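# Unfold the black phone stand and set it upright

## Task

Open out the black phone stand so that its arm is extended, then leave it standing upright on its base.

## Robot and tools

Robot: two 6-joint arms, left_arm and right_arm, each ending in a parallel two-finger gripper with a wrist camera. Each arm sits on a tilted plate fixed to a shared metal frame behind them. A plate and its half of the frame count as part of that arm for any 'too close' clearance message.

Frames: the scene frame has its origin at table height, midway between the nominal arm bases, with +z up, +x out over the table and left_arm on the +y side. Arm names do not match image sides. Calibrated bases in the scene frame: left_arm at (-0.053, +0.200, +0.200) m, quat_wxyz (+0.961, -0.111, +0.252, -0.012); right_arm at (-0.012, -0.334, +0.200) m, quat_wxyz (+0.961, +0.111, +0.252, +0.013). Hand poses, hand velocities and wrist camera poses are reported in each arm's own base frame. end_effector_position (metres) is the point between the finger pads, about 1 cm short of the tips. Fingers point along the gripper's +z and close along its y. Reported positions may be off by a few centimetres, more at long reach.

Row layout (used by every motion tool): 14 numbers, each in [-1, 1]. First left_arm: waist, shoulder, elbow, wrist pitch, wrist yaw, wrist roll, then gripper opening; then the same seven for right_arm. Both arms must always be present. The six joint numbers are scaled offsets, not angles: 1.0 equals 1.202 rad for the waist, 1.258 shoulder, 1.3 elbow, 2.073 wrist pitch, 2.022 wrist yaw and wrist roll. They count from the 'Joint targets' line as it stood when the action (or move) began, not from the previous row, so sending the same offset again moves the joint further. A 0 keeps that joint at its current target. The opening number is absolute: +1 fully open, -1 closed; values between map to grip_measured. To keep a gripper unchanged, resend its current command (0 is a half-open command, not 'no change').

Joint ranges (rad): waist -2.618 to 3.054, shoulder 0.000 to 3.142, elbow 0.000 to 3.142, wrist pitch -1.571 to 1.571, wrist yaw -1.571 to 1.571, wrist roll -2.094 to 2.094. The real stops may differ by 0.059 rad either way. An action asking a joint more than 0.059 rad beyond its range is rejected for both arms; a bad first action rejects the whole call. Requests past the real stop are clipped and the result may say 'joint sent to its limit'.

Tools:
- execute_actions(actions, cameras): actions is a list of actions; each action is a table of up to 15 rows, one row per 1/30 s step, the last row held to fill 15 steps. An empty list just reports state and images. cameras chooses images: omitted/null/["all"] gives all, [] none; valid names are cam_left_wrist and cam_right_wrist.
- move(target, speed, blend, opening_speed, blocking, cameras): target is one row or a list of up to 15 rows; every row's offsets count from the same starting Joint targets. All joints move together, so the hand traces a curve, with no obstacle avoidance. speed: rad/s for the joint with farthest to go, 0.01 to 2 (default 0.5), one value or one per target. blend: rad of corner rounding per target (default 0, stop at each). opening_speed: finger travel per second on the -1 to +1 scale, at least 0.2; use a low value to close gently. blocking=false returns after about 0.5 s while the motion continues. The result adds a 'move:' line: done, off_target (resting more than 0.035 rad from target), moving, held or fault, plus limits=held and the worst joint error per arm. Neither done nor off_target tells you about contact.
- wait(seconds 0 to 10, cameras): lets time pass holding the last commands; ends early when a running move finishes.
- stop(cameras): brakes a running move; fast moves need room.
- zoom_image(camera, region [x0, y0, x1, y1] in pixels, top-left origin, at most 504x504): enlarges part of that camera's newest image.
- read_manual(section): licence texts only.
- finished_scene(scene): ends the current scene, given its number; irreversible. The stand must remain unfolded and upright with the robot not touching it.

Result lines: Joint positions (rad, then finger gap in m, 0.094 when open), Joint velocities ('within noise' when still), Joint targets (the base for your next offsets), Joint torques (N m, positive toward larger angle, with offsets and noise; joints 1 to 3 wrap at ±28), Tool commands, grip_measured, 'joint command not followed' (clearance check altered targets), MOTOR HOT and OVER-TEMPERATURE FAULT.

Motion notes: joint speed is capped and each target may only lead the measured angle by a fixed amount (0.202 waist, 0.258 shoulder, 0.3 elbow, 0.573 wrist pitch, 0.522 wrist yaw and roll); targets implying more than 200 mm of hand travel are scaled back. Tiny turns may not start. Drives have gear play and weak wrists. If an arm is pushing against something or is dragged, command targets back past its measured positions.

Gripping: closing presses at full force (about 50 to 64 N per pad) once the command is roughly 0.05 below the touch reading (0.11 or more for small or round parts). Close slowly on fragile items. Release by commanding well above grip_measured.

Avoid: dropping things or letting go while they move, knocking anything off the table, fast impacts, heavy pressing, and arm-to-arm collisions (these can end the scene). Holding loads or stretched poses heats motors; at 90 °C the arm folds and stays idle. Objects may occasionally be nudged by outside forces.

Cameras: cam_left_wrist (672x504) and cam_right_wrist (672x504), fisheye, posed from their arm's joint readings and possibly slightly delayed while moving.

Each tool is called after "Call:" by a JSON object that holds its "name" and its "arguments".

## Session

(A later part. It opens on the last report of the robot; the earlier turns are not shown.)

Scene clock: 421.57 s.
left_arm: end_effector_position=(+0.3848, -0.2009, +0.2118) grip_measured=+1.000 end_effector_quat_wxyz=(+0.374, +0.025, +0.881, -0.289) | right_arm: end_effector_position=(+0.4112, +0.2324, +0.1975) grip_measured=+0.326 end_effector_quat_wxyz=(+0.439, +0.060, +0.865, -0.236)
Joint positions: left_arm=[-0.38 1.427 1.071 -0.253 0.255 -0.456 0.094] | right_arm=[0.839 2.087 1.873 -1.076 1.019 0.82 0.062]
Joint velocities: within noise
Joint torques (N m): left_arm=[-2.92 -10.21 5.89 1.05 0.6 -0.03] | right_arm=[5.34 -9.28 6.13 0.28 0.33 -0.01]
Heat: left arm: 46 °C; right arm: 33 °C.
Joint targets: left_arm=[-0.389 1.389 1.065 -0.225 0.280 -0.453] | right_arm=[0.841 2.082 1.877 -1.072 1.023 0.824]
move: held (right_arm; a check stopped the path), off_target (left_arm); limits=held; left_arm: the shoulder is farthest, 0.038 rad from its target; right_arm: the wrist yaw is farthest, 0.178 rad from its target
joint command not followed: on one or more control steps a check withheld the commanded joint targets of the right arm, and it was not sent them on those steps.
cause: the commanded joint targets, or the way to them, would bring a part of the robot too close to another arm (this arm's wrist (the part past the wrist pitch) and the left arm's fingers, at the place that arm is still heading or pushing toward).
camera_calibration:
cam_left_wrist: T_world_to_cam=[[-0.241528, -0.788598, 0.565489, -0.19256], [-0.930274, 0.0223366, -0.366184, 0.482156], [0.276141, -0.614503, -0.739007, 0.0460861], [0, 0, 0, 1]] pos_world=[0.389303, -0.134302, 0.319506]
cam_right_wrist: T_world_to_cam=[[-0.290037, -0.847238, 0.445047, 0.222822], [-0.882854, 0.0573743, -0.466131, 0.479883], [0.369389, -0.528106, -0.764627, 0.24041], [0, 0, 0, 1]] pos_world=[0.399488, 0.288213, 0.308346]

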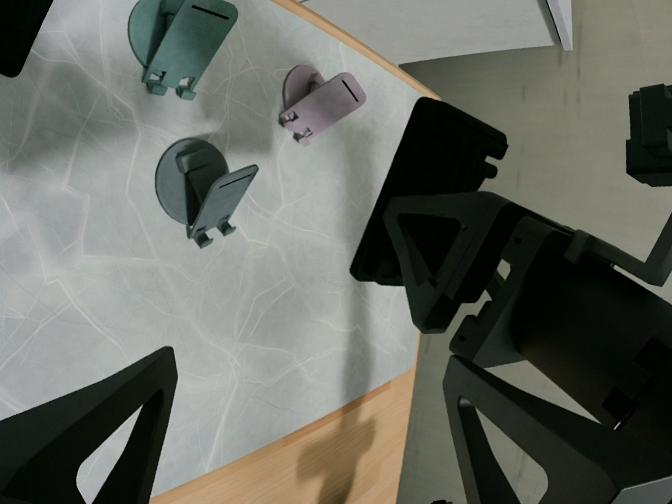

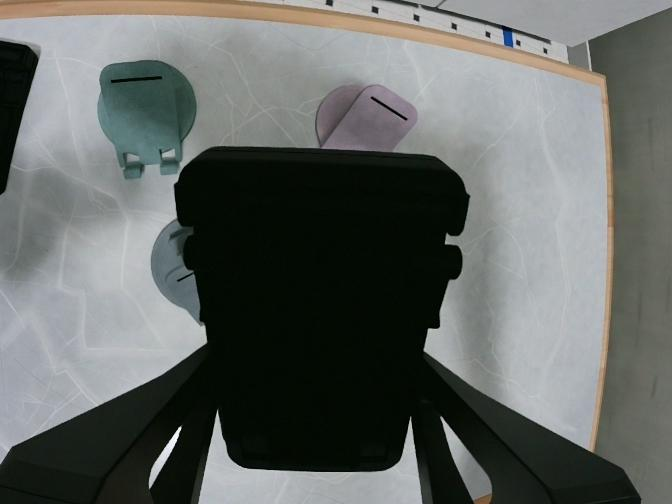

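Call:
{"name": "zoom_image", "arguments": {"camera": "cam_left_wrist", "region": [400, 90, 530, 220]}}

Call:
{"name": "zoom_image", "arguments": {"camera": "cam_left_wrist", "region": [340, 180, 460, 300]}}

Scaled by 3.877 from the camera's 672x504 image, which has a finer 960x720 frame.

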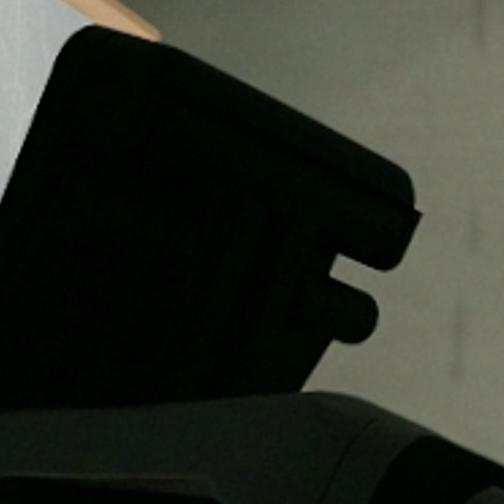

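Scaled by 4.200 from the camera's 672x504 image, which has a finer 960x720 frame.

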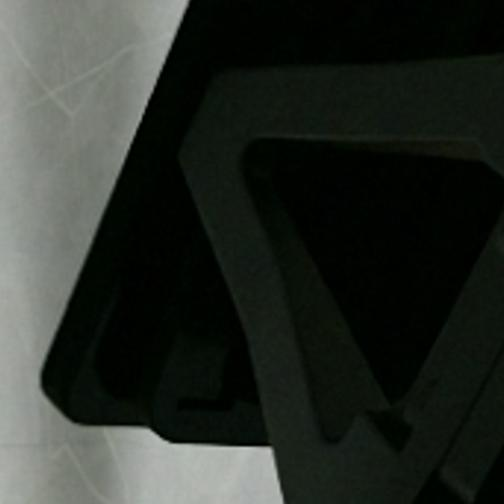

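Call:
{"name": "zoom_image", "arguments": {"camera": "cam_right_wrist", "region": [200, 330, 430, 490]}}

Call:
{"name": "zoom_image", "arguments": {"camera": "cam_right_wrist", "region": [160, 130, 490, 350]}}

Scaled by 2.191 from the camera's 672x504 image, which has a finer 960x720 frame.

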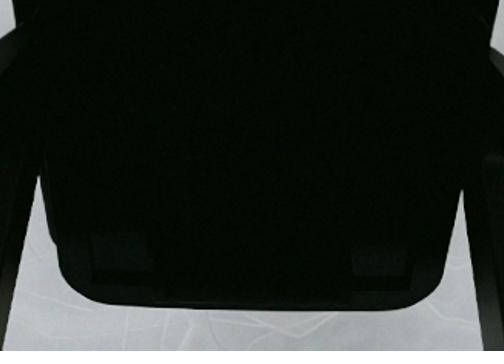

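Scaled by 1.527 from the camera's 672x504 image, which has a finer 960x720 frame.

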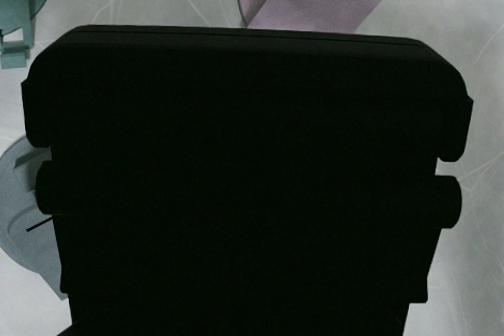

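Call:
{"name": "move", "arguments": {"target": [0.275,0.4094,0.3105,0.005,-0.1378,0.224,1,0,0,0,0,0,0,0.22], "speed": 0.6, "cameras": ["cam_left_wrist"]}}

Call:
{"name": "zoom_image", "arguments": {"camera": "cam_left_wrist", "region": [200, 100, 470, 370]}}

Scene clock: 443.97 s.
left_arm: end_effector_position=(+0.5422, -0.0267, +0.1656) grip_measured=+1.000 end_effector_quat_wxyz=(+0.434, +0.017, +0.901, -0.017) | right_arm: end_effector_position=(+0.4111, +0.2325, +0.1973) grip_measured=+0.326 end_effector_quat_wxyz=(+0.438, +0.060, +0.865, -0.236)
Joint positions: left_arm=[-0.048 1.883 1.445 -0.235 0.008 -0.014 0.094] | right_arm=[0.839 2.087 1.873 -1.076 1.018 0.82 0.062]
Joint velocities: within noise
Joint torques (N m): left_arm=[-3.06 -9.24 8.16 0.83 0.03 0.1] | right_arm=[5.35 -9.28 6.13 0.28 0.36 -0.01]
Heat: left arm: 45 °C; right arm: 35 °C.
Joint targets: left_arm=[-0.059 1.904 1.469 -0.214 0.001 0.000] | right_arm=[0.841 2.082 1.877 -1.072 1.023 0.824]
move: done
camera_calibration:
cam_left_wrist: T_world_to_cam=[[-0.0417323, -0.993688, 0.104129, -0.0284454], [-0.888349, -0.010795, -0.459042, 0.599552], [0.457269, -0.11166, -0.882291, 0.014537], [0, 0, 0, 1]] pos_world=[0.524777, -0.0201705, 0.291007]
Images, in order (width x height): cam_left_wrist 672x504.

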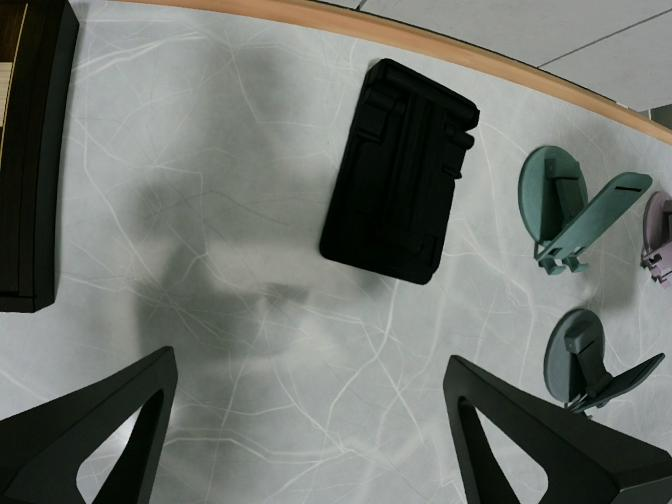

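Scaled by 1.867 from the camera's 672x504 image, which has a finer 960x720 frame.

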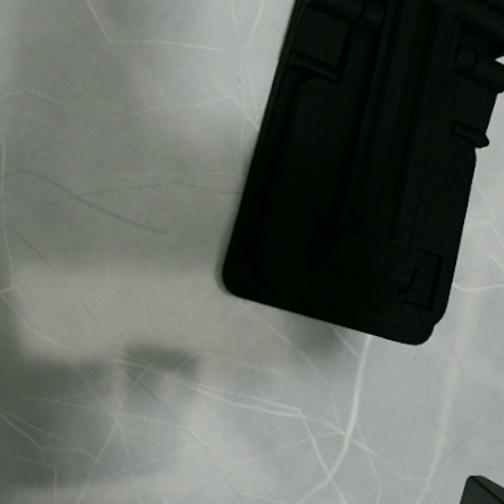

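Call:
{"name": "zoom_image", "arguments": {"camera": "cam_left_wrist", "region": [310, 50, 490, 170]}}

Call:
{"name": "zoom_image", "arguments": {"camera": "cam_left_wrist", "region": [310, 160, 490, 290]}}

Scaled by 2.800 from the camera's 672x504 image, which has a finer 960x720 frame.

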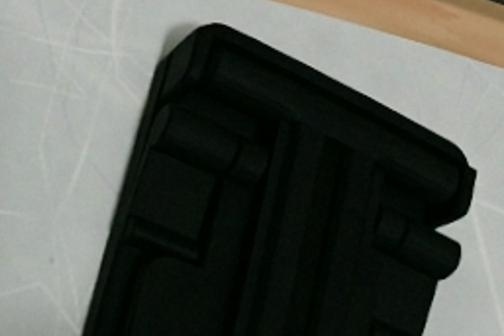

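Scaled by 2.800 from the camera's 672x504 image, which has a finer 960x720 frame.

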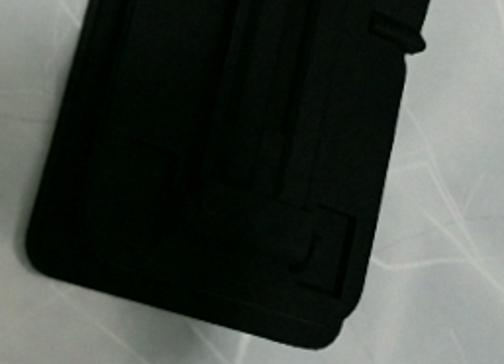

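Call:
{"name": "move", "arguments": {"target": [0,0,0,0,0,0,1,-0.5333,-0.3831,0.0177,0.3724,-0.5554,-0.2097,0.22], "speed": 0.7, "cameras": []}}

Call:
{"name": "move", "arguments": {"target": [[0,0,0,0,0,0,1,-0.0555,0.2913,-0.7922,0.6456,-0.5593,-0.1978,0.22],[-0.0916,-0.3238,-0.2694,0.0038,0.38,-0.2097,1,-0.0555,0.2913,-0.7922,0.6456,-0.5593,-0.1978,0.22]], "speed": 0.7}}

Scene clock: 506.33 s.
left_arm: end_effector_position=(+0.5422, -0.0267, +0.1656) grip_measured=+1.000 end_effector_quat_wxyz=(+0.434, +0.018, +0.901, -0.017) | right_arm: end_effector_position=(+0.4914, +0.1136, +0.4778) grip_measured=+0.326 end_effector_quat_wxyz=(+0.633, +0.055, +0.737, +0.230)
Joint positions: left_arm=[-0.048 1.883 1.445 -0.235 0.008 -0.012 0.094] | right_arm=[0.198 1.627 1.877 -0.344 -0.076 0.415 0.062]
Joint velocities: within noise
Joint torques (N m): left_arm=[-3.07 -9.24 8.17 0.83 0.04 0.1] | right_arm=[2.26 -11.79 9.78 1.82 -0.46 -0.13]
Heat: left arm: 45 °C; right arm: 37 °C.
Joint targets: left_arm=[-0.059 1.904 1.469 -0.214 0.001 0.000] | right_arm=[0.200 1.600 1.900 -0.300 -0.100 0.400]
move: off_target (right_arm); right_arm: the wrist pitch is farthest, 0.044 rad from its target
No camera images: "cameras" was empty.

Scene clock: 510.30 s.
left_arm: end_effector_position=(+0.3987, -0.1828, +0.2225) grip_measured=+1.000 end_effector_quat_wxyz=(+0.314, +0.050, +0.846, -0.429) | right_arm: end_effector_position=(+0.3937, +0.2235, +0.1647) grip_measured=+0.326 end_effector_quat_wxyz=(+0.527, -0.419, +0.582, +0.456)
Joint positions: left_arm=[-0.156 1.532 1.128 -0.224 0.737 -0.426 0.094] | right_arm=[0.138 1.952 0.869 1.002 -1.199 0.015 0.062]
Joint velocities: within noise
Joint torques (N m): left_arm=[-3.06 -11.03 5.24 0.82 0.83 -0.03] | right_arm=[2.21 -7.15 2.97 1.44 -0.74 -0.12]
Heat: left arm: 45 °C; right arm: 36 °C.
Joint targets: left_arm=[-0.169 1.497 1.119 -0.206 0.769 -0.424] | right_arm=[0.134 1.966 0.870 1.039 -1.231 0.000]
move: off_target (right_arm); right_arm: the wrist pitch is farthest, 0.036 rad from its target
camera_calibration:
cam_left_wrist: T_world_to_cam=[[-0.320486, -0.572135, 0.75495, -0.152113], [-0.942407, 0.112069, -0.315133, 0.508521], [0.0956923, -0.812466, -0.575101, 0.0606063], [0, 0, 0, 1]] pos_world=[0.424684, -0.094778, 0.309944]
cam_right_wrist: T_world_to_cam=[[0.961589, -0.274489, -0.00143914, -0.322404], [-0.128405, -0.44518, -0.886187, 0.334143], [0.242608, 0.852332, -0.463326, -0.0912169], [0, 0, 0, 1]] pos_world=[0.375056, 0.138005, 0.253386]

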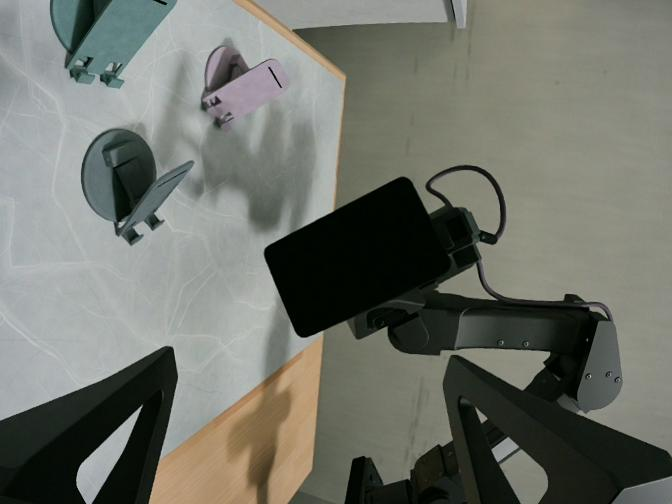

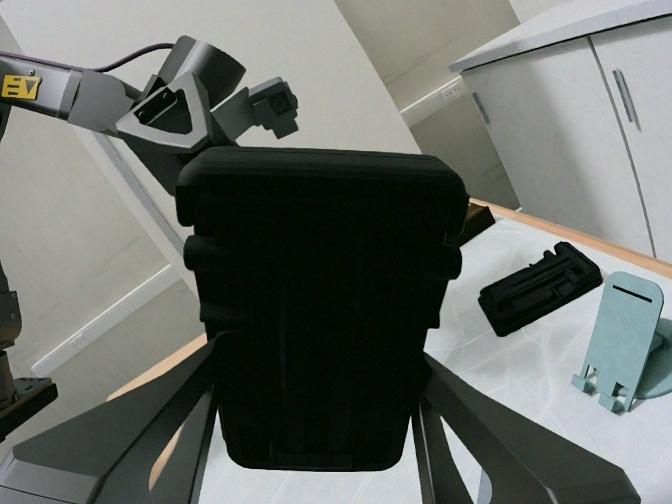

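Call:
{"name": "zoom_image", "arguments": {"camera": "cam_right_wrist", "region": [160, 130, 490, 330]}}

Call:
{"name": "zoom_image", "arguments": {"camera": "cam_right_wrist", "region": [190, 310, 450, 490]}}

Call:
{"name": "zoom_image", "arguments": {"camera": "cam_left_wrist", "region": [250, 160, 460, 350]}}

Call:
{"name": "zoom_image", "arguments": {"camera": "cam_right_wrist", "region": [460, 210, 620, 350]}}

Scaled by 1.527 from the camera's 672x504 image, which has a finer 960x720 frame.

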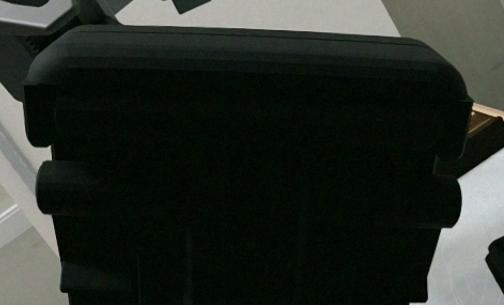

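Scaled by 1.938 from the camera's 672x504 image, which has a finer 960x720 frame.

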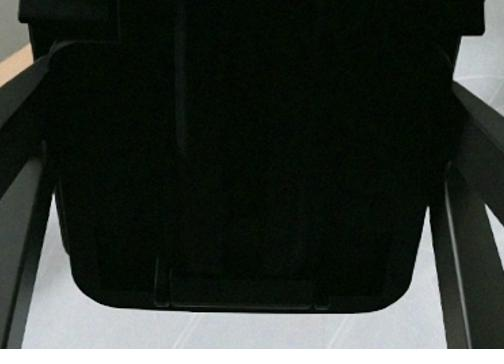

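Scaled by 2.400 from the camera's 672x504 image, which has a finer 960x720 frame.

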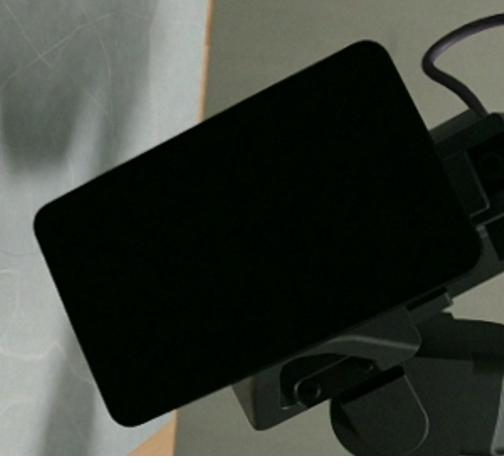

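Scaled by 3.150 from the camera's 672x504 image, which has a finer 960x720 frame.

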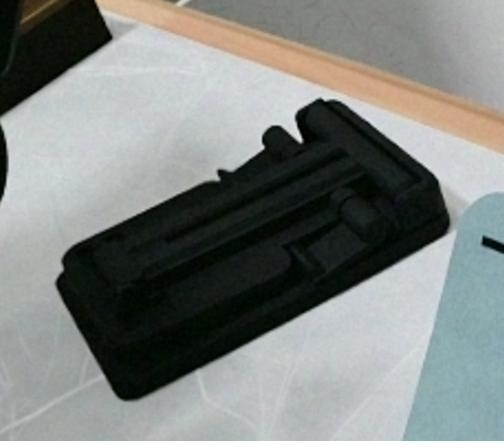

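Call:
{"name": "move", "arguments": {"target": [0,0,0,0,0,0,1,0,0,0,0,0.45,0,0.22], "speed": 0.7}}

Call:
{"name": "zoom_image", "arguments": {"camera": "cam_left_wrist", "region": [250, 100, 500, 350]}}

Scene clock: 570.37 s.
left_arm: end_effector_position=(+0.3985, -0.1830, +0.2226) grip_measured=+1.000 end_effector_quat_wxyz=(+0.313, +0.050, +0.845, -0.430) | right_arm: end_effector_position=(+0.5120, +0.1289, +0.1563) grip_measured=+0.326 end_effector_quat_wxyz=(+0.659, -0.153, +0.717, +0.167)
Joint positions: left_arm=[-0.156 1.532 1.128 -0.224 0.738 -0.428 0.094] | right_arm=[0.138 1.952 0.869 1.002 -0.32 0.013 0.062]
Joint velocities: within noise
Joint torques (N m): left_arm=[-3.06 -11.03 5.24 0.83 0.82 -0.01] | right_arm=[2.14 -7.41 3.32 1.73 -0.27 -0.11]
Heat: left arm: 45 °C; right arm: 34 °C.
Joint targets: left_arm=[-0.169 1.497 1.119 -0.206 0.769 -0.424] | right_arm=[0.134 1.966 0.870 1.039 -0.321 0.000]
move: off_target (right_arm); right_arm: the wrist pitch is farthest, 0.037 rad from its target
camera_calibration:
cam_left_wrist: T_world_to_cam=[[-0.319831, -0.570714, 0.756303, -0.152655], [-0.942752, 0.112096, -0.31409, 0.508316], [0.0944771, -0.813462, -0.573893, 0.0605751], [0, 0, 0, 1]] pos_world=[0.42467, -0.0948268, 0.309874]
cam_right_wrist: T_world_to_cam=[[0.404871, -0.912932, 0.0513354, -0.103003], [-0.441244, -0.244241, -0.86351, 0.430554], [0.800864, 0.326959, -0.501712, -0.255249], [0, 0, 0, 1]] pos_world=[0.436102, 0.09458, 0.249014]

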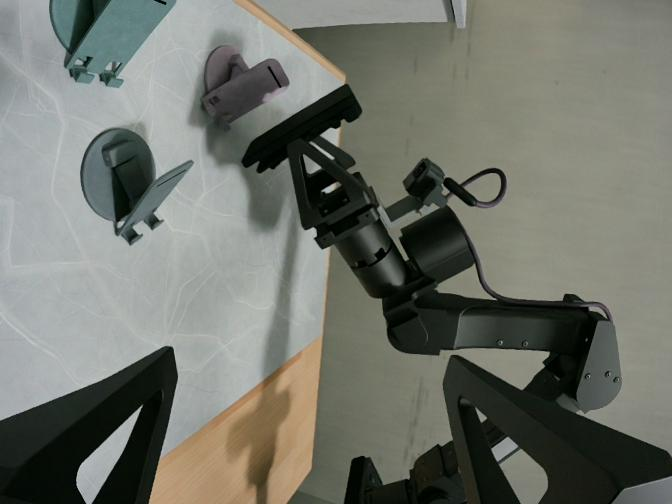

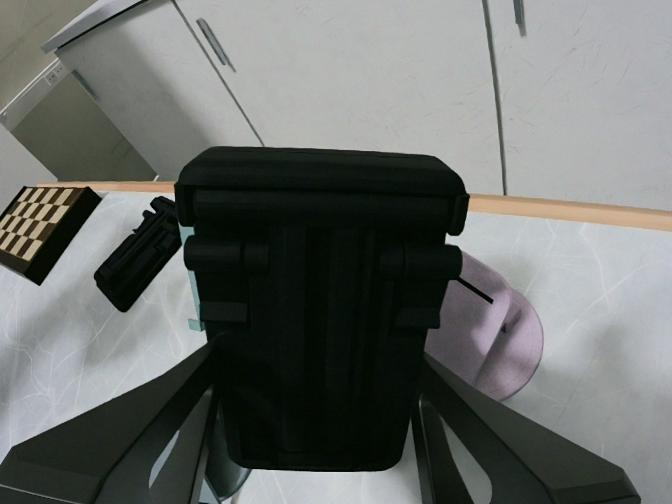

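Scaled by 2.016 from the camera's 672x504 image, which has a finer 960x720 frame.

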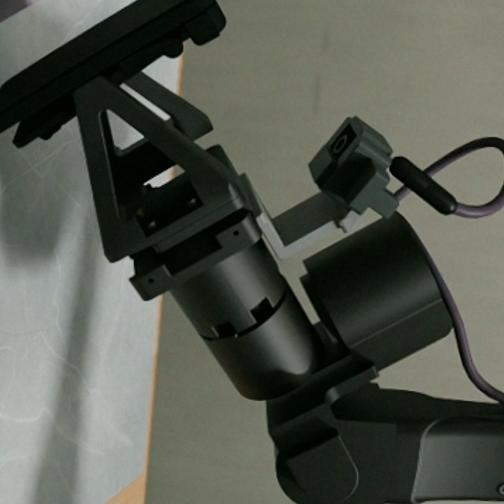

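Excellent lighting now. Zoom on both.

Call:
{"name": "zoom_image", "arguments": {"camera": "cam_right_wrist", "region": [160, 130, 490, 330]}}

Call:
{"name": "zoom_image", "arguments": {"camera": "cam_right_wrist", "region": [190, 300, 450, 490]}}

Call:
{"name": "zoom_image", "arguments": {"camera": "cam_left_wrist", "region": [230, 70, 370, 190]}}

Scaled by 1.527 from the camera's 672x504 image, which has a finer 960x720 frame.

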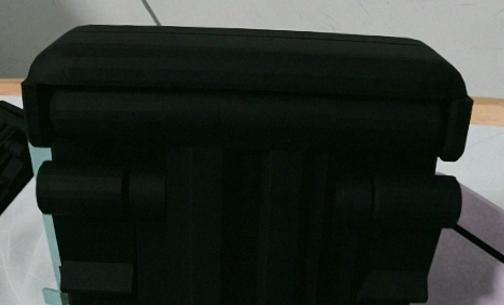

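Scaled by 1.938 from the camera's 672x504 image, which has a finer 960x720 frame.

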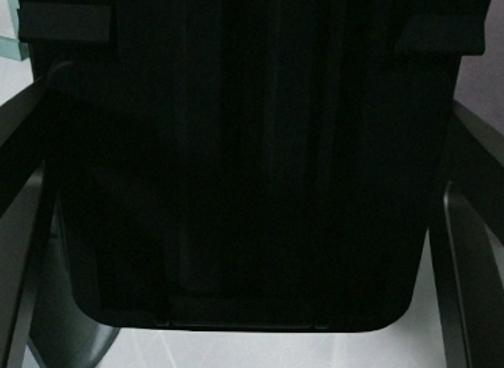

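Scaled by 3.600 from the camera's 672x504 image, which has a finer 960x720 frame.

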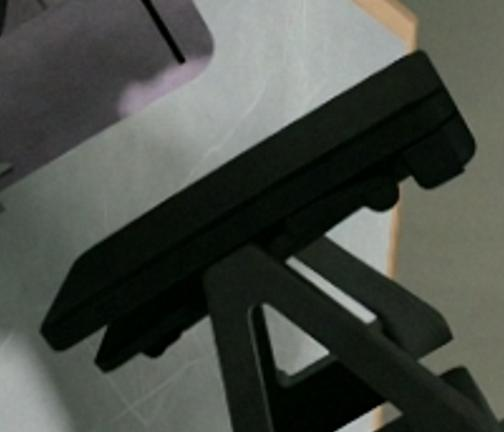

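Call:
{"name": "move", "arguments": {"target": [[0,0,0,0,0,0,1,0.1714,-0.2184,0.2285,-0.4777,-0.3858,0,0.22],[0.0132,0.1713,0.1229,-0.0486,0.2422,0.3447,1,0.1714,-0.2184,0.2285,-0.4777,-0.3858,0,0.22]], "speed": 0.6}}

Scene clock: 642.27 s.
left_arm: end_effector_position=(+0.3670, -0.2243, +0.2447) grip_measured=+1.000 end_effector_quat_wxyz=(+0.363, +0.381, +0.684, -0.505) | right_arm: end_effector_position=(+0.3648, +0.2854, +0.2217) grip_measured=+0.326 end_effector_quat_wxyz=(+0.363, -0.368, +0.694, +0.501)
Joint positions: left_arm=[-0.151 1.688 1.252 -0.288 1.222 0.255 0.094] | right_arm=[0.319 1.72 1.145 0.077 -1.059 0.013 0.062]
Joint velocities: within noise
Joint torques (N m): left_arm=[-2.4 -7.45 8.14 0.29 0.97 0.14] | right_arm=[4.64 -10.48 7.34 0.61 -1 -0.11]
Heat: left arm: 45 °C; right arm: 35 °C.
Joint targets: left_arm=[-0.153 1.712 1.278 -0.307 1.259 0.273] | right_arm=[0.340 1.692 1.167 0.048 -1.101 0.000]
move: off_target (left_arm, right_arm); left_arm: the wrist yaw is farthest, 0.037 rad from its target; right_arm: the wrist yaw is farthest, 0.042 rad from its target
camera_calibration:
cam_left_wrist: T_world_to_cam=[[-0.858558, -0.15999, 0.487115, 0.152694], [-0.491568, 0.526902, -0.69335, 0.510409], [-0.145732, -0.834732, -0.531022, 0.115552], [0, 0, 0, 1]] pos_world=[0.398837, -0.148051, 0.340874]
cam_right_wrist: T_world_to_cam=[[0.905075, -0.256148, -0.339452, -0.187202], [-0.425111, -0.565554, -0.706703, 0.511328], [-0.0109577, 0.783924, -0.62076, 0.0363849], [0, 0, 0, 1]] pos_world=[0.387201, 0.212709, 0.320397]

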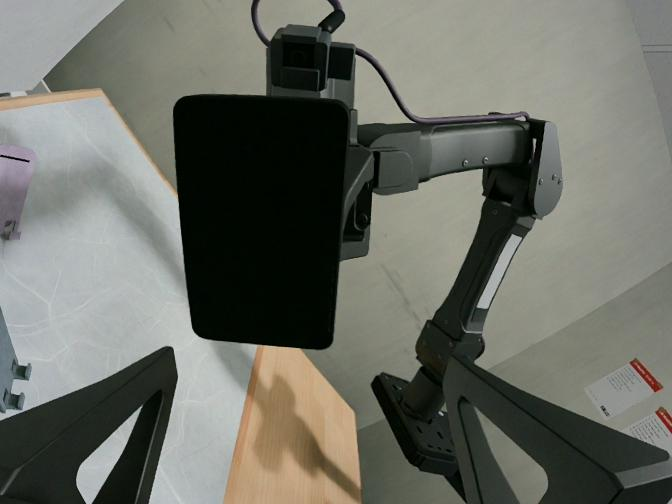

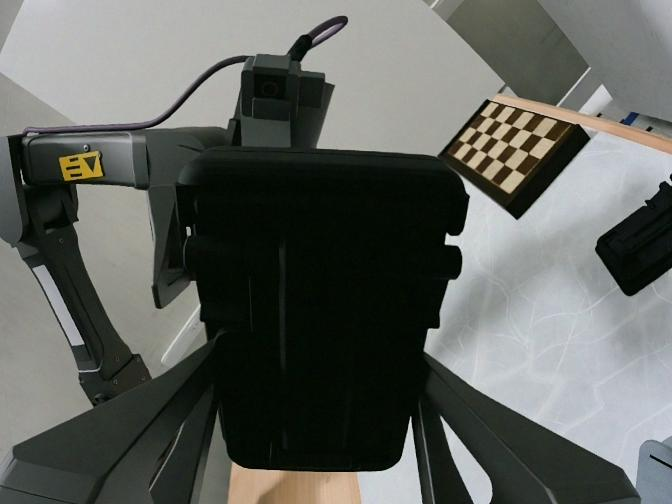

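Call:
{"name": "move", "arguments": {"target": [-0.0406,0.0676,-0.0464,0.1141,-0.0187,-0.0223,1,0,0,0,0,0,0,0.22], "speed": 0.3}}

Scene clock: 692.53 s.
left_arm: end_effector_position=(+0.3803, -0.2405, +0.2211) grip_measured=+1.000 end_effector_quat_wxyz=(+0.376, +0.400, +0.665, -0.506) | right_arm: end_effector_position=(+0.3648, +0.2854, +0.2217) grip_measured=+0.326 end_effector_quat_wxyz=(+0.363, -0.368, +0.694, +0.501)
Joint positions: left_arm=[-0.185 1.774 1.223 -0.095 1.223 0.226 0.094] | right_arm=[0.319 1.72 1.145 0.077 -1.059 0.013 0.062]
Joint velocities: within noise
Joint torques (N m): left_arm=[-4.05 -7.72 4.94 0.77 0.53 -0.02] | right_arm=[4.64 -10.48 7.35 0.61 -1 -0.11]
Heat: left arm: 42 °C; right arm: 34 °C.
Joint targets: left_arm=[-0.202 1.797 1.218 -0.071 1.221 0.228] | right_arm=[0.340 1.692 1.167 0.048 -1.101 0.000]
move: off_target (right_arm); right_arm: the wrist yaw is farthest, 0.042 rad from its target
camera_calibration:
cam_left_wrist: T_world_to_cam=[[-0.885412, -0.12705, 0.447107, 0.199951], [-0.441929, 0.528175, -0.725072, 0.497591], [-0.14403, -0.839577, -0.523799, 0.0879521], [0, 0, 0, 1]] pos_world=[0.409606, -0.163569, 0.317459]
cam_right_wrist: T_world_to_cam=[[0.905075, -0.256148, -0.339452, -0.187202], [-0.425111, -0.565554, -0.706703, 0.511328], [-0.0109577, 0.783924, -0.62076, 0.0363849], [0, 0, 0, 1]] pos_world=[0.387201, 0.212709, 0.320397]

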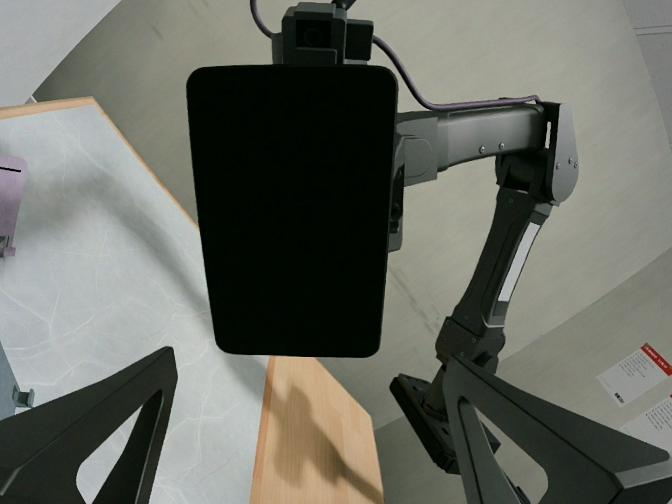

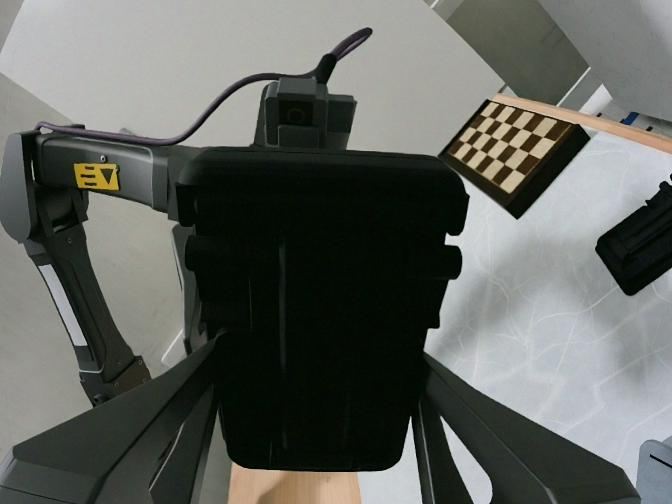

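Call:
{"name": "move", "arguments": {"target": [-0.0502,0.0544,0.0722,-0.0302,-0.0294,0.0107,1,0,0,0,0,0,0,0.22], "speed": 0.15}}

Call:
{"name": "zoom_image", "arguments": {"camera": "cam_right_wrist", "region": [140, 280, 500, 500]}}

Scene clock: 720.13 s.
left_arm: end_effector_position=(+0.3881, -0.2653, +0.2100) grip_measured=+1.000 end_effector_quat_wxyz=(+0.363, +0.412, +0.672, -0.497) | right_arm: end_effector_position=(+0.3648, +0.2854, +0.2217) grip_measured=+0.326 end_effector_quat_wxyz=(+0.363, -0.368, +0.694, +0.501)
Joint positions: left_arm=[-0.246 1.839 1.289 -0.112 1.165 0.232 0.094] | right_arm=[0.319 1.72 1.145 0.077 -1.059 0.013 0.062]
Joint velocities: within noise
Joint torques (N m): left_arm=[-4.45 -7.75 7.57 0.36 0.51 0.14] | right_arm=[4.64 -10.48 7.34 0.61 -1 -0.11]
Heat: left arm: 42 °C; right arm: 34 °C.
Joint targets: left_arm=[-0.262 1.866 1.312 -0.133 1.162 0.250] | right_arm=[0.340 1.692 1.167 0.048 -1.101 0.000]
move: off_target (right_arm); right_arm: the wrist yaw is farthest, 0.042 rad from its target
camera_calibration:
cam_left_wrist: T_world_to_cam=[[-0.88688, -0.129587, 0.443454, 0.209368], [-0.433986, 0.562838, -0.70347, 0.507644], [-0.158432, -0.816346, -0.555408, 0.0808392], [0, 0, 0, 1]] pos_world=[0.418802, -0.192597, 0.309166]
cam_right_wrist: T_world_to_cam=[[0.905075, -0.256148, -0.339452, -0.187202], [-0.425111, -0.565554, -0.706703, 0.511328], [-0.0109577, 0.783924, -0.62076, 0.0363849], [0, 0, 0, 1]] pos_world=[0.387201, 0.212709, 0.320397]

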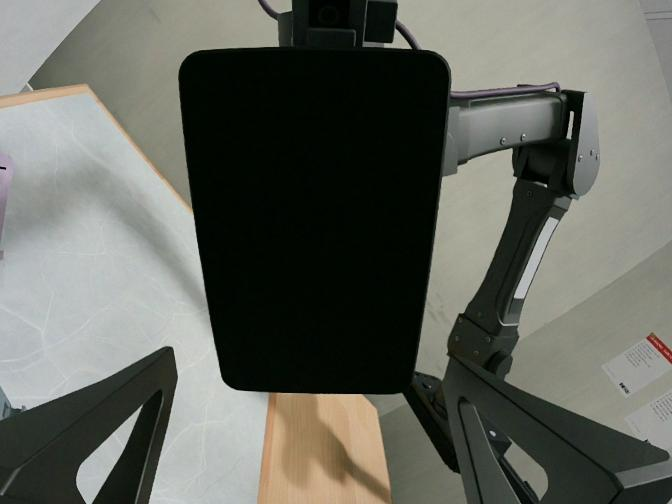

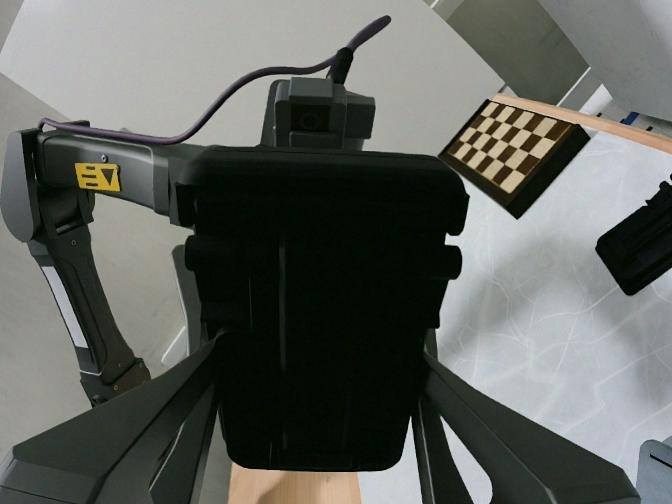

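Scaled by 1.400 from the camera's 672x504 image, which has a finer 960x720 frame.

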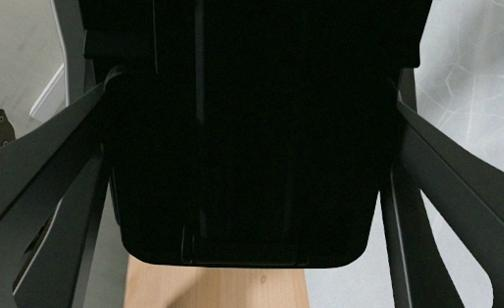

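Call:
{"name": "move", "arguments": {"target": [-0.0179,0.0076,-0.0013,0.0196,-0.0083,-0.0168,1,0,0,0,0,0,0,0.22], "speed": 0.1}}

Call:
{"name": "zoom_image", "arguments": {"camera": "cam_right_wrist", "region": [140, 280, 500, 500]}}

Scene clock: 737.50 s.
left_arm: end_effector_position=(+0.3861, -0.2727, +0.2038) grip_measured=+1.000 end_effector_quat_wxyz=(+0.352, +0.409, +0.679, -0.499) | right_arm: end_effector_position=(+0.3648, +0.2854, +0.2217) grip_measured=+0.326 end_effector_quat_wxyz=(+0.363, -0.368, +0.694, +0.501)
Joint positions: left_arm=[-0.266 1.849 1.289 -0.112 1.148 0.213 0.094] | right_arm=[0.319 1.72 1.145 0.077 -1.059 0.013 0.062]
Joint velocities: within noise
Joint torques (N m): left_arm=[-4.68 -7.75 7.38 0.73 0.52 -0.03] | right_arm=[4.64 -10.48 7.34 0.61 -1 -0.11]
Heat: left arm: 43 °C; right arm: 35 °C.
Joint targets: left_arm=[-0.284 1.875 1.310 -0.093 1.145 0.216] | right_arm=[0.340 1.692 1.167 0.048 -1.101 0.000]
move: off_target (right_arm); right_arm: the wrist yaw is farthest, 0.042 rad from its target
camera_calibration:
cam_left_wrist: T_world_to_cam=[[-0.87557, -0.132936, 0.464441, 0.199811], [-0.450522, 0.571719, -0.685687, 0.511676], [-0.174377, -0.809608, -0.560471, 0.0800841], [0, 0, 0, 1]] pos_world=[0.419434, -0.201136, 0.302934]
cam_right_wrist: T_world_to_cam=[[0.905075, -0.256148, -0.339452, -0.187202], [-0.425111, -0.565554, -0.706703, 0.511328], [-0.0109577, 0.783924, -0.62076, 0.0363849], [0, 0, 0, 1]] pos_world=[0.387201, 0.212709, 0.320397]

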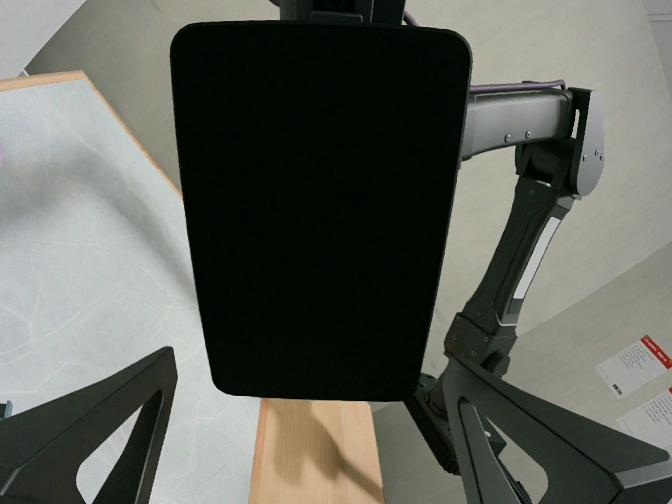

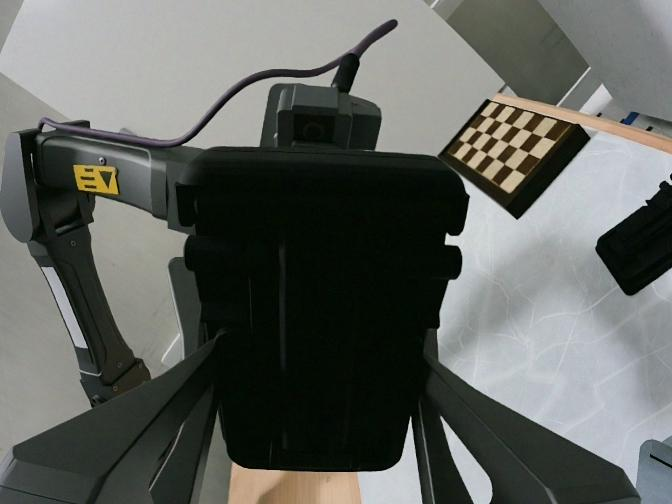

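Scaled by 1.400 from the camera's 672x504 image, which has a finer 960x720 frame.

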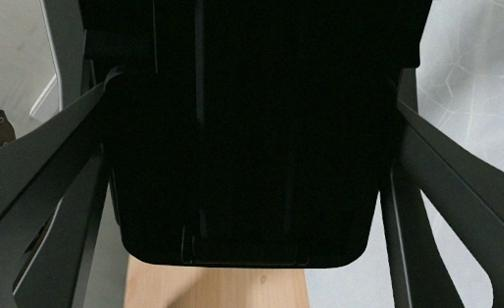

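Call:
{"name": "move", "arguments": {"target": [0,0,0,0,0,0,0.3,0,0,0,0,0,0,0.22], "opening_speed": 0.4}}

Call:
{"name": "zoom_image", "arguments": {"camera": "cam_right_wrist", "region": [140, 280, 500, 500]}}

Scene clock: 745.70 s.
left_arm: end_effector_position=(+0.3865, -0.2725, +0.2035) grip_measured=+0.303 end_effector_quat_wxyz=(+0.352, +0.408, +0.680, -0.498) | right_arm: end_effector_position=(+0.3691, +0.2841, +0.2213) grip_measured=+0.326 end_effector_quat_wxyz=(+0.372, -0.369, +0.696, +0.491)
Joint positions: left_arm=[-0.266 1.849 1.289 -0.112 1.145 0.212 0.061] | right_arm=[0.318 1.72 1.149 0.077 -1.038 0.001 0.062]
Joint velocities: within noise
Joint torques (N m): left_arm=[-4.6 -7.76 7.39 0.73 0.55 -0.01] | right_arm=[4.68 -10.5 7.17 0.62 -1.26 -0.06]
Heat: left arm: 44 °C; right arm: 35 °C.
Joint targets: left_arm=[-0.284 1.875 1.310 -0.093 1.145 0.216] | right_arm=[0.340 1.692 1.167 0.048 -1.101 0.000]
move: off_target (right_arm); right_arm: the wrist yaw is farthest, 0.063 rad from its target
camera_calibration:
cam_left_wrist: T_world_to_cam=[[-0.87474, -0.136187, 0.465062, 0.199018], [-0.452788, 0.571645, -0.684255, 0.512158], [-0.172664, -0.80912, -0.561705, 0.0798008], [0, 0, 0, 1]] pos_world=[0.419767, -0.2011, 0.302715]
cam_right_wrist: T_world_to_cam=[[0.906326, -0.275483, -0.320441, -0.190717], [-0.42235, -0.565576, -0.708339, 0.511456], [0.0139013, 0.777324, -0.628946, 0.031711], [0, 0, 0, 1]] pos_world=[0.388425, 0.212079, 0.321115]

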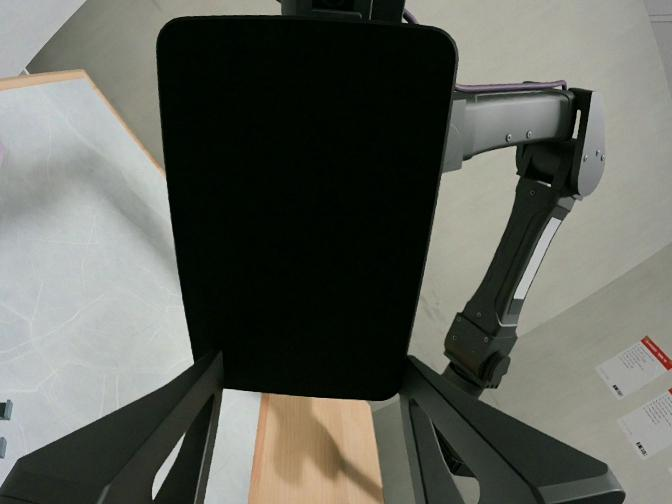

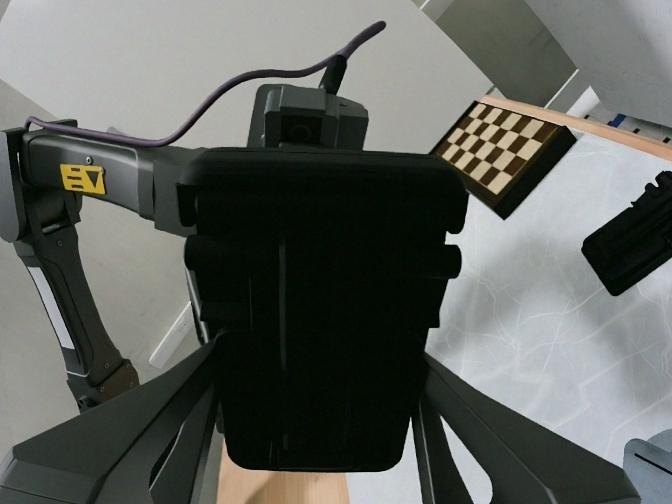

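Scaled by 1.400 from the camera's 672x504 image, which has a finer 960x720 frame.

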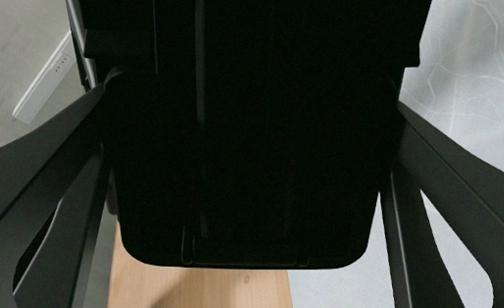

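Call:
{"name": "move", "arguments": {"target": [0,0,0,0,0,0,0.18,0,0,0,0,0,0,0.22], "opening_speed": 0.3}}

Scene clock: 750.07 s.
left_arm: end_effector_position=(+0.3861, -0.2727, +0.2038) grip_measured=+0.184 end_effector_quat_wxyz=(+0.351, +0.408, +0.679, -0.499) | right_arm: end_effector_position=(+0.3705, +0.2837, +0.2206) grip_measured=+0.326 end_effector_quat_wxyz=(+0.374, -0.368, +0.698, +0.487)
Joint positions: left_arm=[-0.266 1.849 1.289 -0.112 1.148 0.212 0.056] | right_arm=[0.318 1.72 1.149 0.077 -1.029 -0.002 0.062]
Joint velocities: within noise
Joint torques (N m): left_arm=[-4.6 -7.76 7.38 0.73 0.52 0] | right_arm=[4.71 -10.5 7.1 0.62 -1.37 -0.04]
Heat: left arm: 44 °C; right arm: 35 °C.
Joint targets: left_arm=[-0.284 1.875 1.310 -0.093 1.145 0.216] | right_arm=[0.340 1.692 1.167 0.048 -1.101 0.000]
move: off_target (right_arm); right_arm: the wrist yaw is farthest, 0.072 rad from its target
camera_calibration:
cam_left_wrist: T_world_to_cam=[[-0.87483, -0.133229, 0.46575, 0.199179], [-0.45176, 0.571469, -0.685081, 0.511962], [-0.174889, -0.809737, -0.560125, 0.0801762], [0, 0, 0, 1]] pos_world=[0.419553, -0.201112, 0.302877]
cam_right_wrist: T_world_to_cam=[[0.905636, -0.283622, -0.315249, -0.19093], [-0.423468, -0.565746, -0.707535, 0.511645], [0.0223216, 0.774267, -0.632465, 0.0301133], [0, 0, 0, 1]] pos_world=[0.388907, 0.211993, 0.320861]

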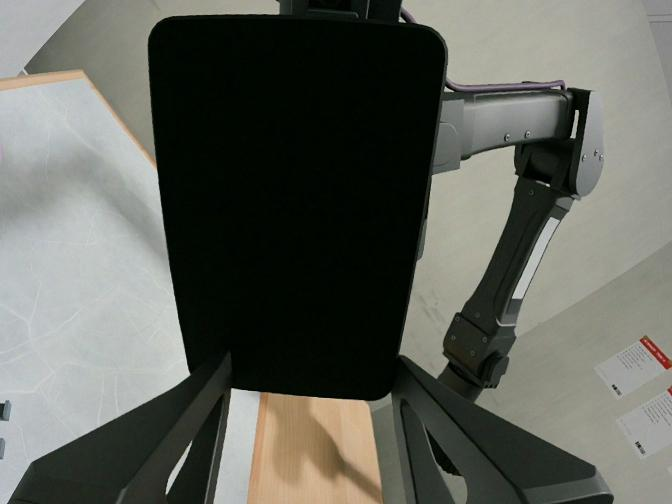

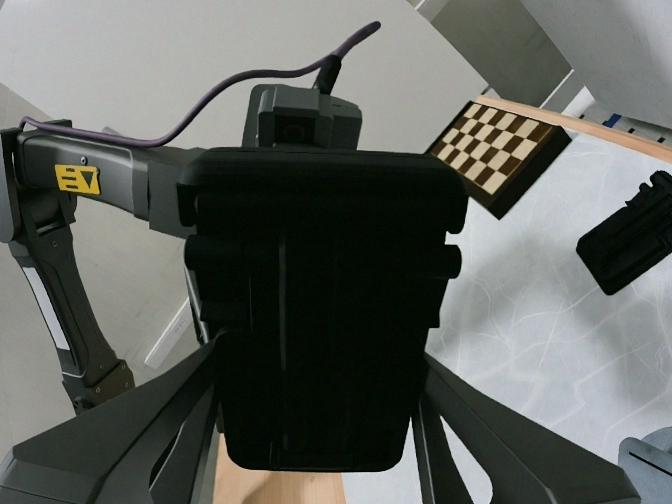

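Call:
{"name": "move", "arguments": {"target": [0,0,0,0,0,0,1,0,0,0,0,0,0,0.22], "opening_speed": 1.5}}

Scene clock: 756.80 s.
left_arm: end_effector_position=(+0.3861, -0.2727, +0.2038) grip_measured=+0.998 end_effector_quat_wxyz=(+0.351, +0.408, +0.679, -0.499) | right_arm: end_effector_position=(+0.3657, +0.2850, +0.2229) grip_measured=+0.326 end_effector_quat_wxyz=(+0.367, -0.371, +0.692, +0.499)
Joint positions: left_arm=[-0.266 1.849 1.289 -0.112 1.148 0.212 0.094] | right_arm=[0.318 1.72 1.149 0.077 -1.059 0.006 0.062]
Joint velocities: within noise
Joint torques (N m): left_arm=[-4.59 -7.76 7.39 0.73 0.52 -0.01] | right_arm=[4.72 -10.5 7.09 0.61 -0.99 -0.04]
Heat: left arm: 44 °C; right arm: 35 °C.
Joint targets: left_arm=[-0.284 1.875 1.310 -0.093 1.145 0.216] | right_arm=[0.340 1.692 1.167 0.048 -1.101 0.000]
move: off_target (right_arm); right_arm: the wrist yaw is farthest, 0.042 rad from its target
camera_calibration:
cam_left_wrist: T_world_to_cam=[[-0.87483, -0.133229, 0.46575, 0.199179], [-0.45176, 0.571469, -0.685081, 0.511962], [-0.174889, -0.809737, -0.560125, 0.0801762], [0, 0, 0, 1]] pos_world=[0.419553, -0.201112, 0.302877]
cam_right_wrist: T_world_to_cam=[[0.908587, -0.255947, -0.330091, -0.191153], [-0.417668, -0.565716, -0.710998, 0.510577], [-0.00476024, 0.783873, -0.620903, 0.0352131], [0, 0, 0, 1]] pos_world=[0.387099, 0.212314, 0.321785]

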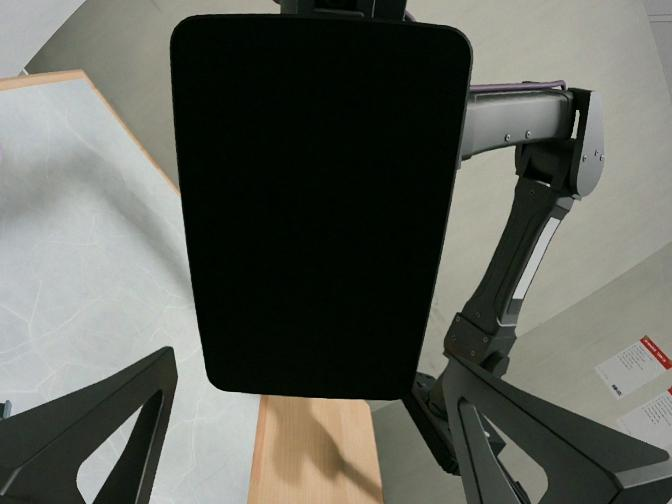

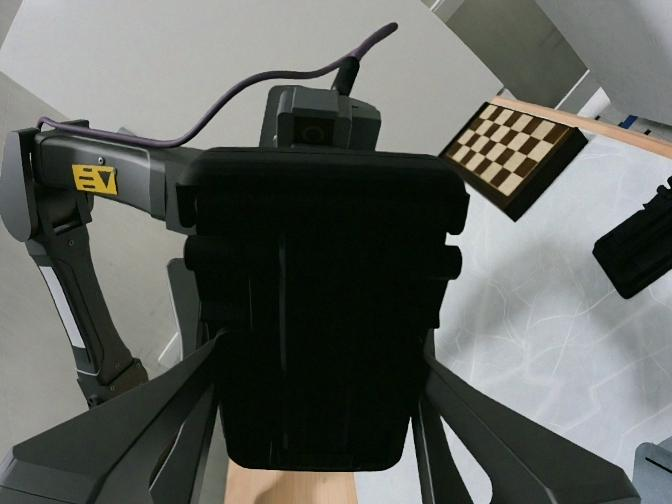

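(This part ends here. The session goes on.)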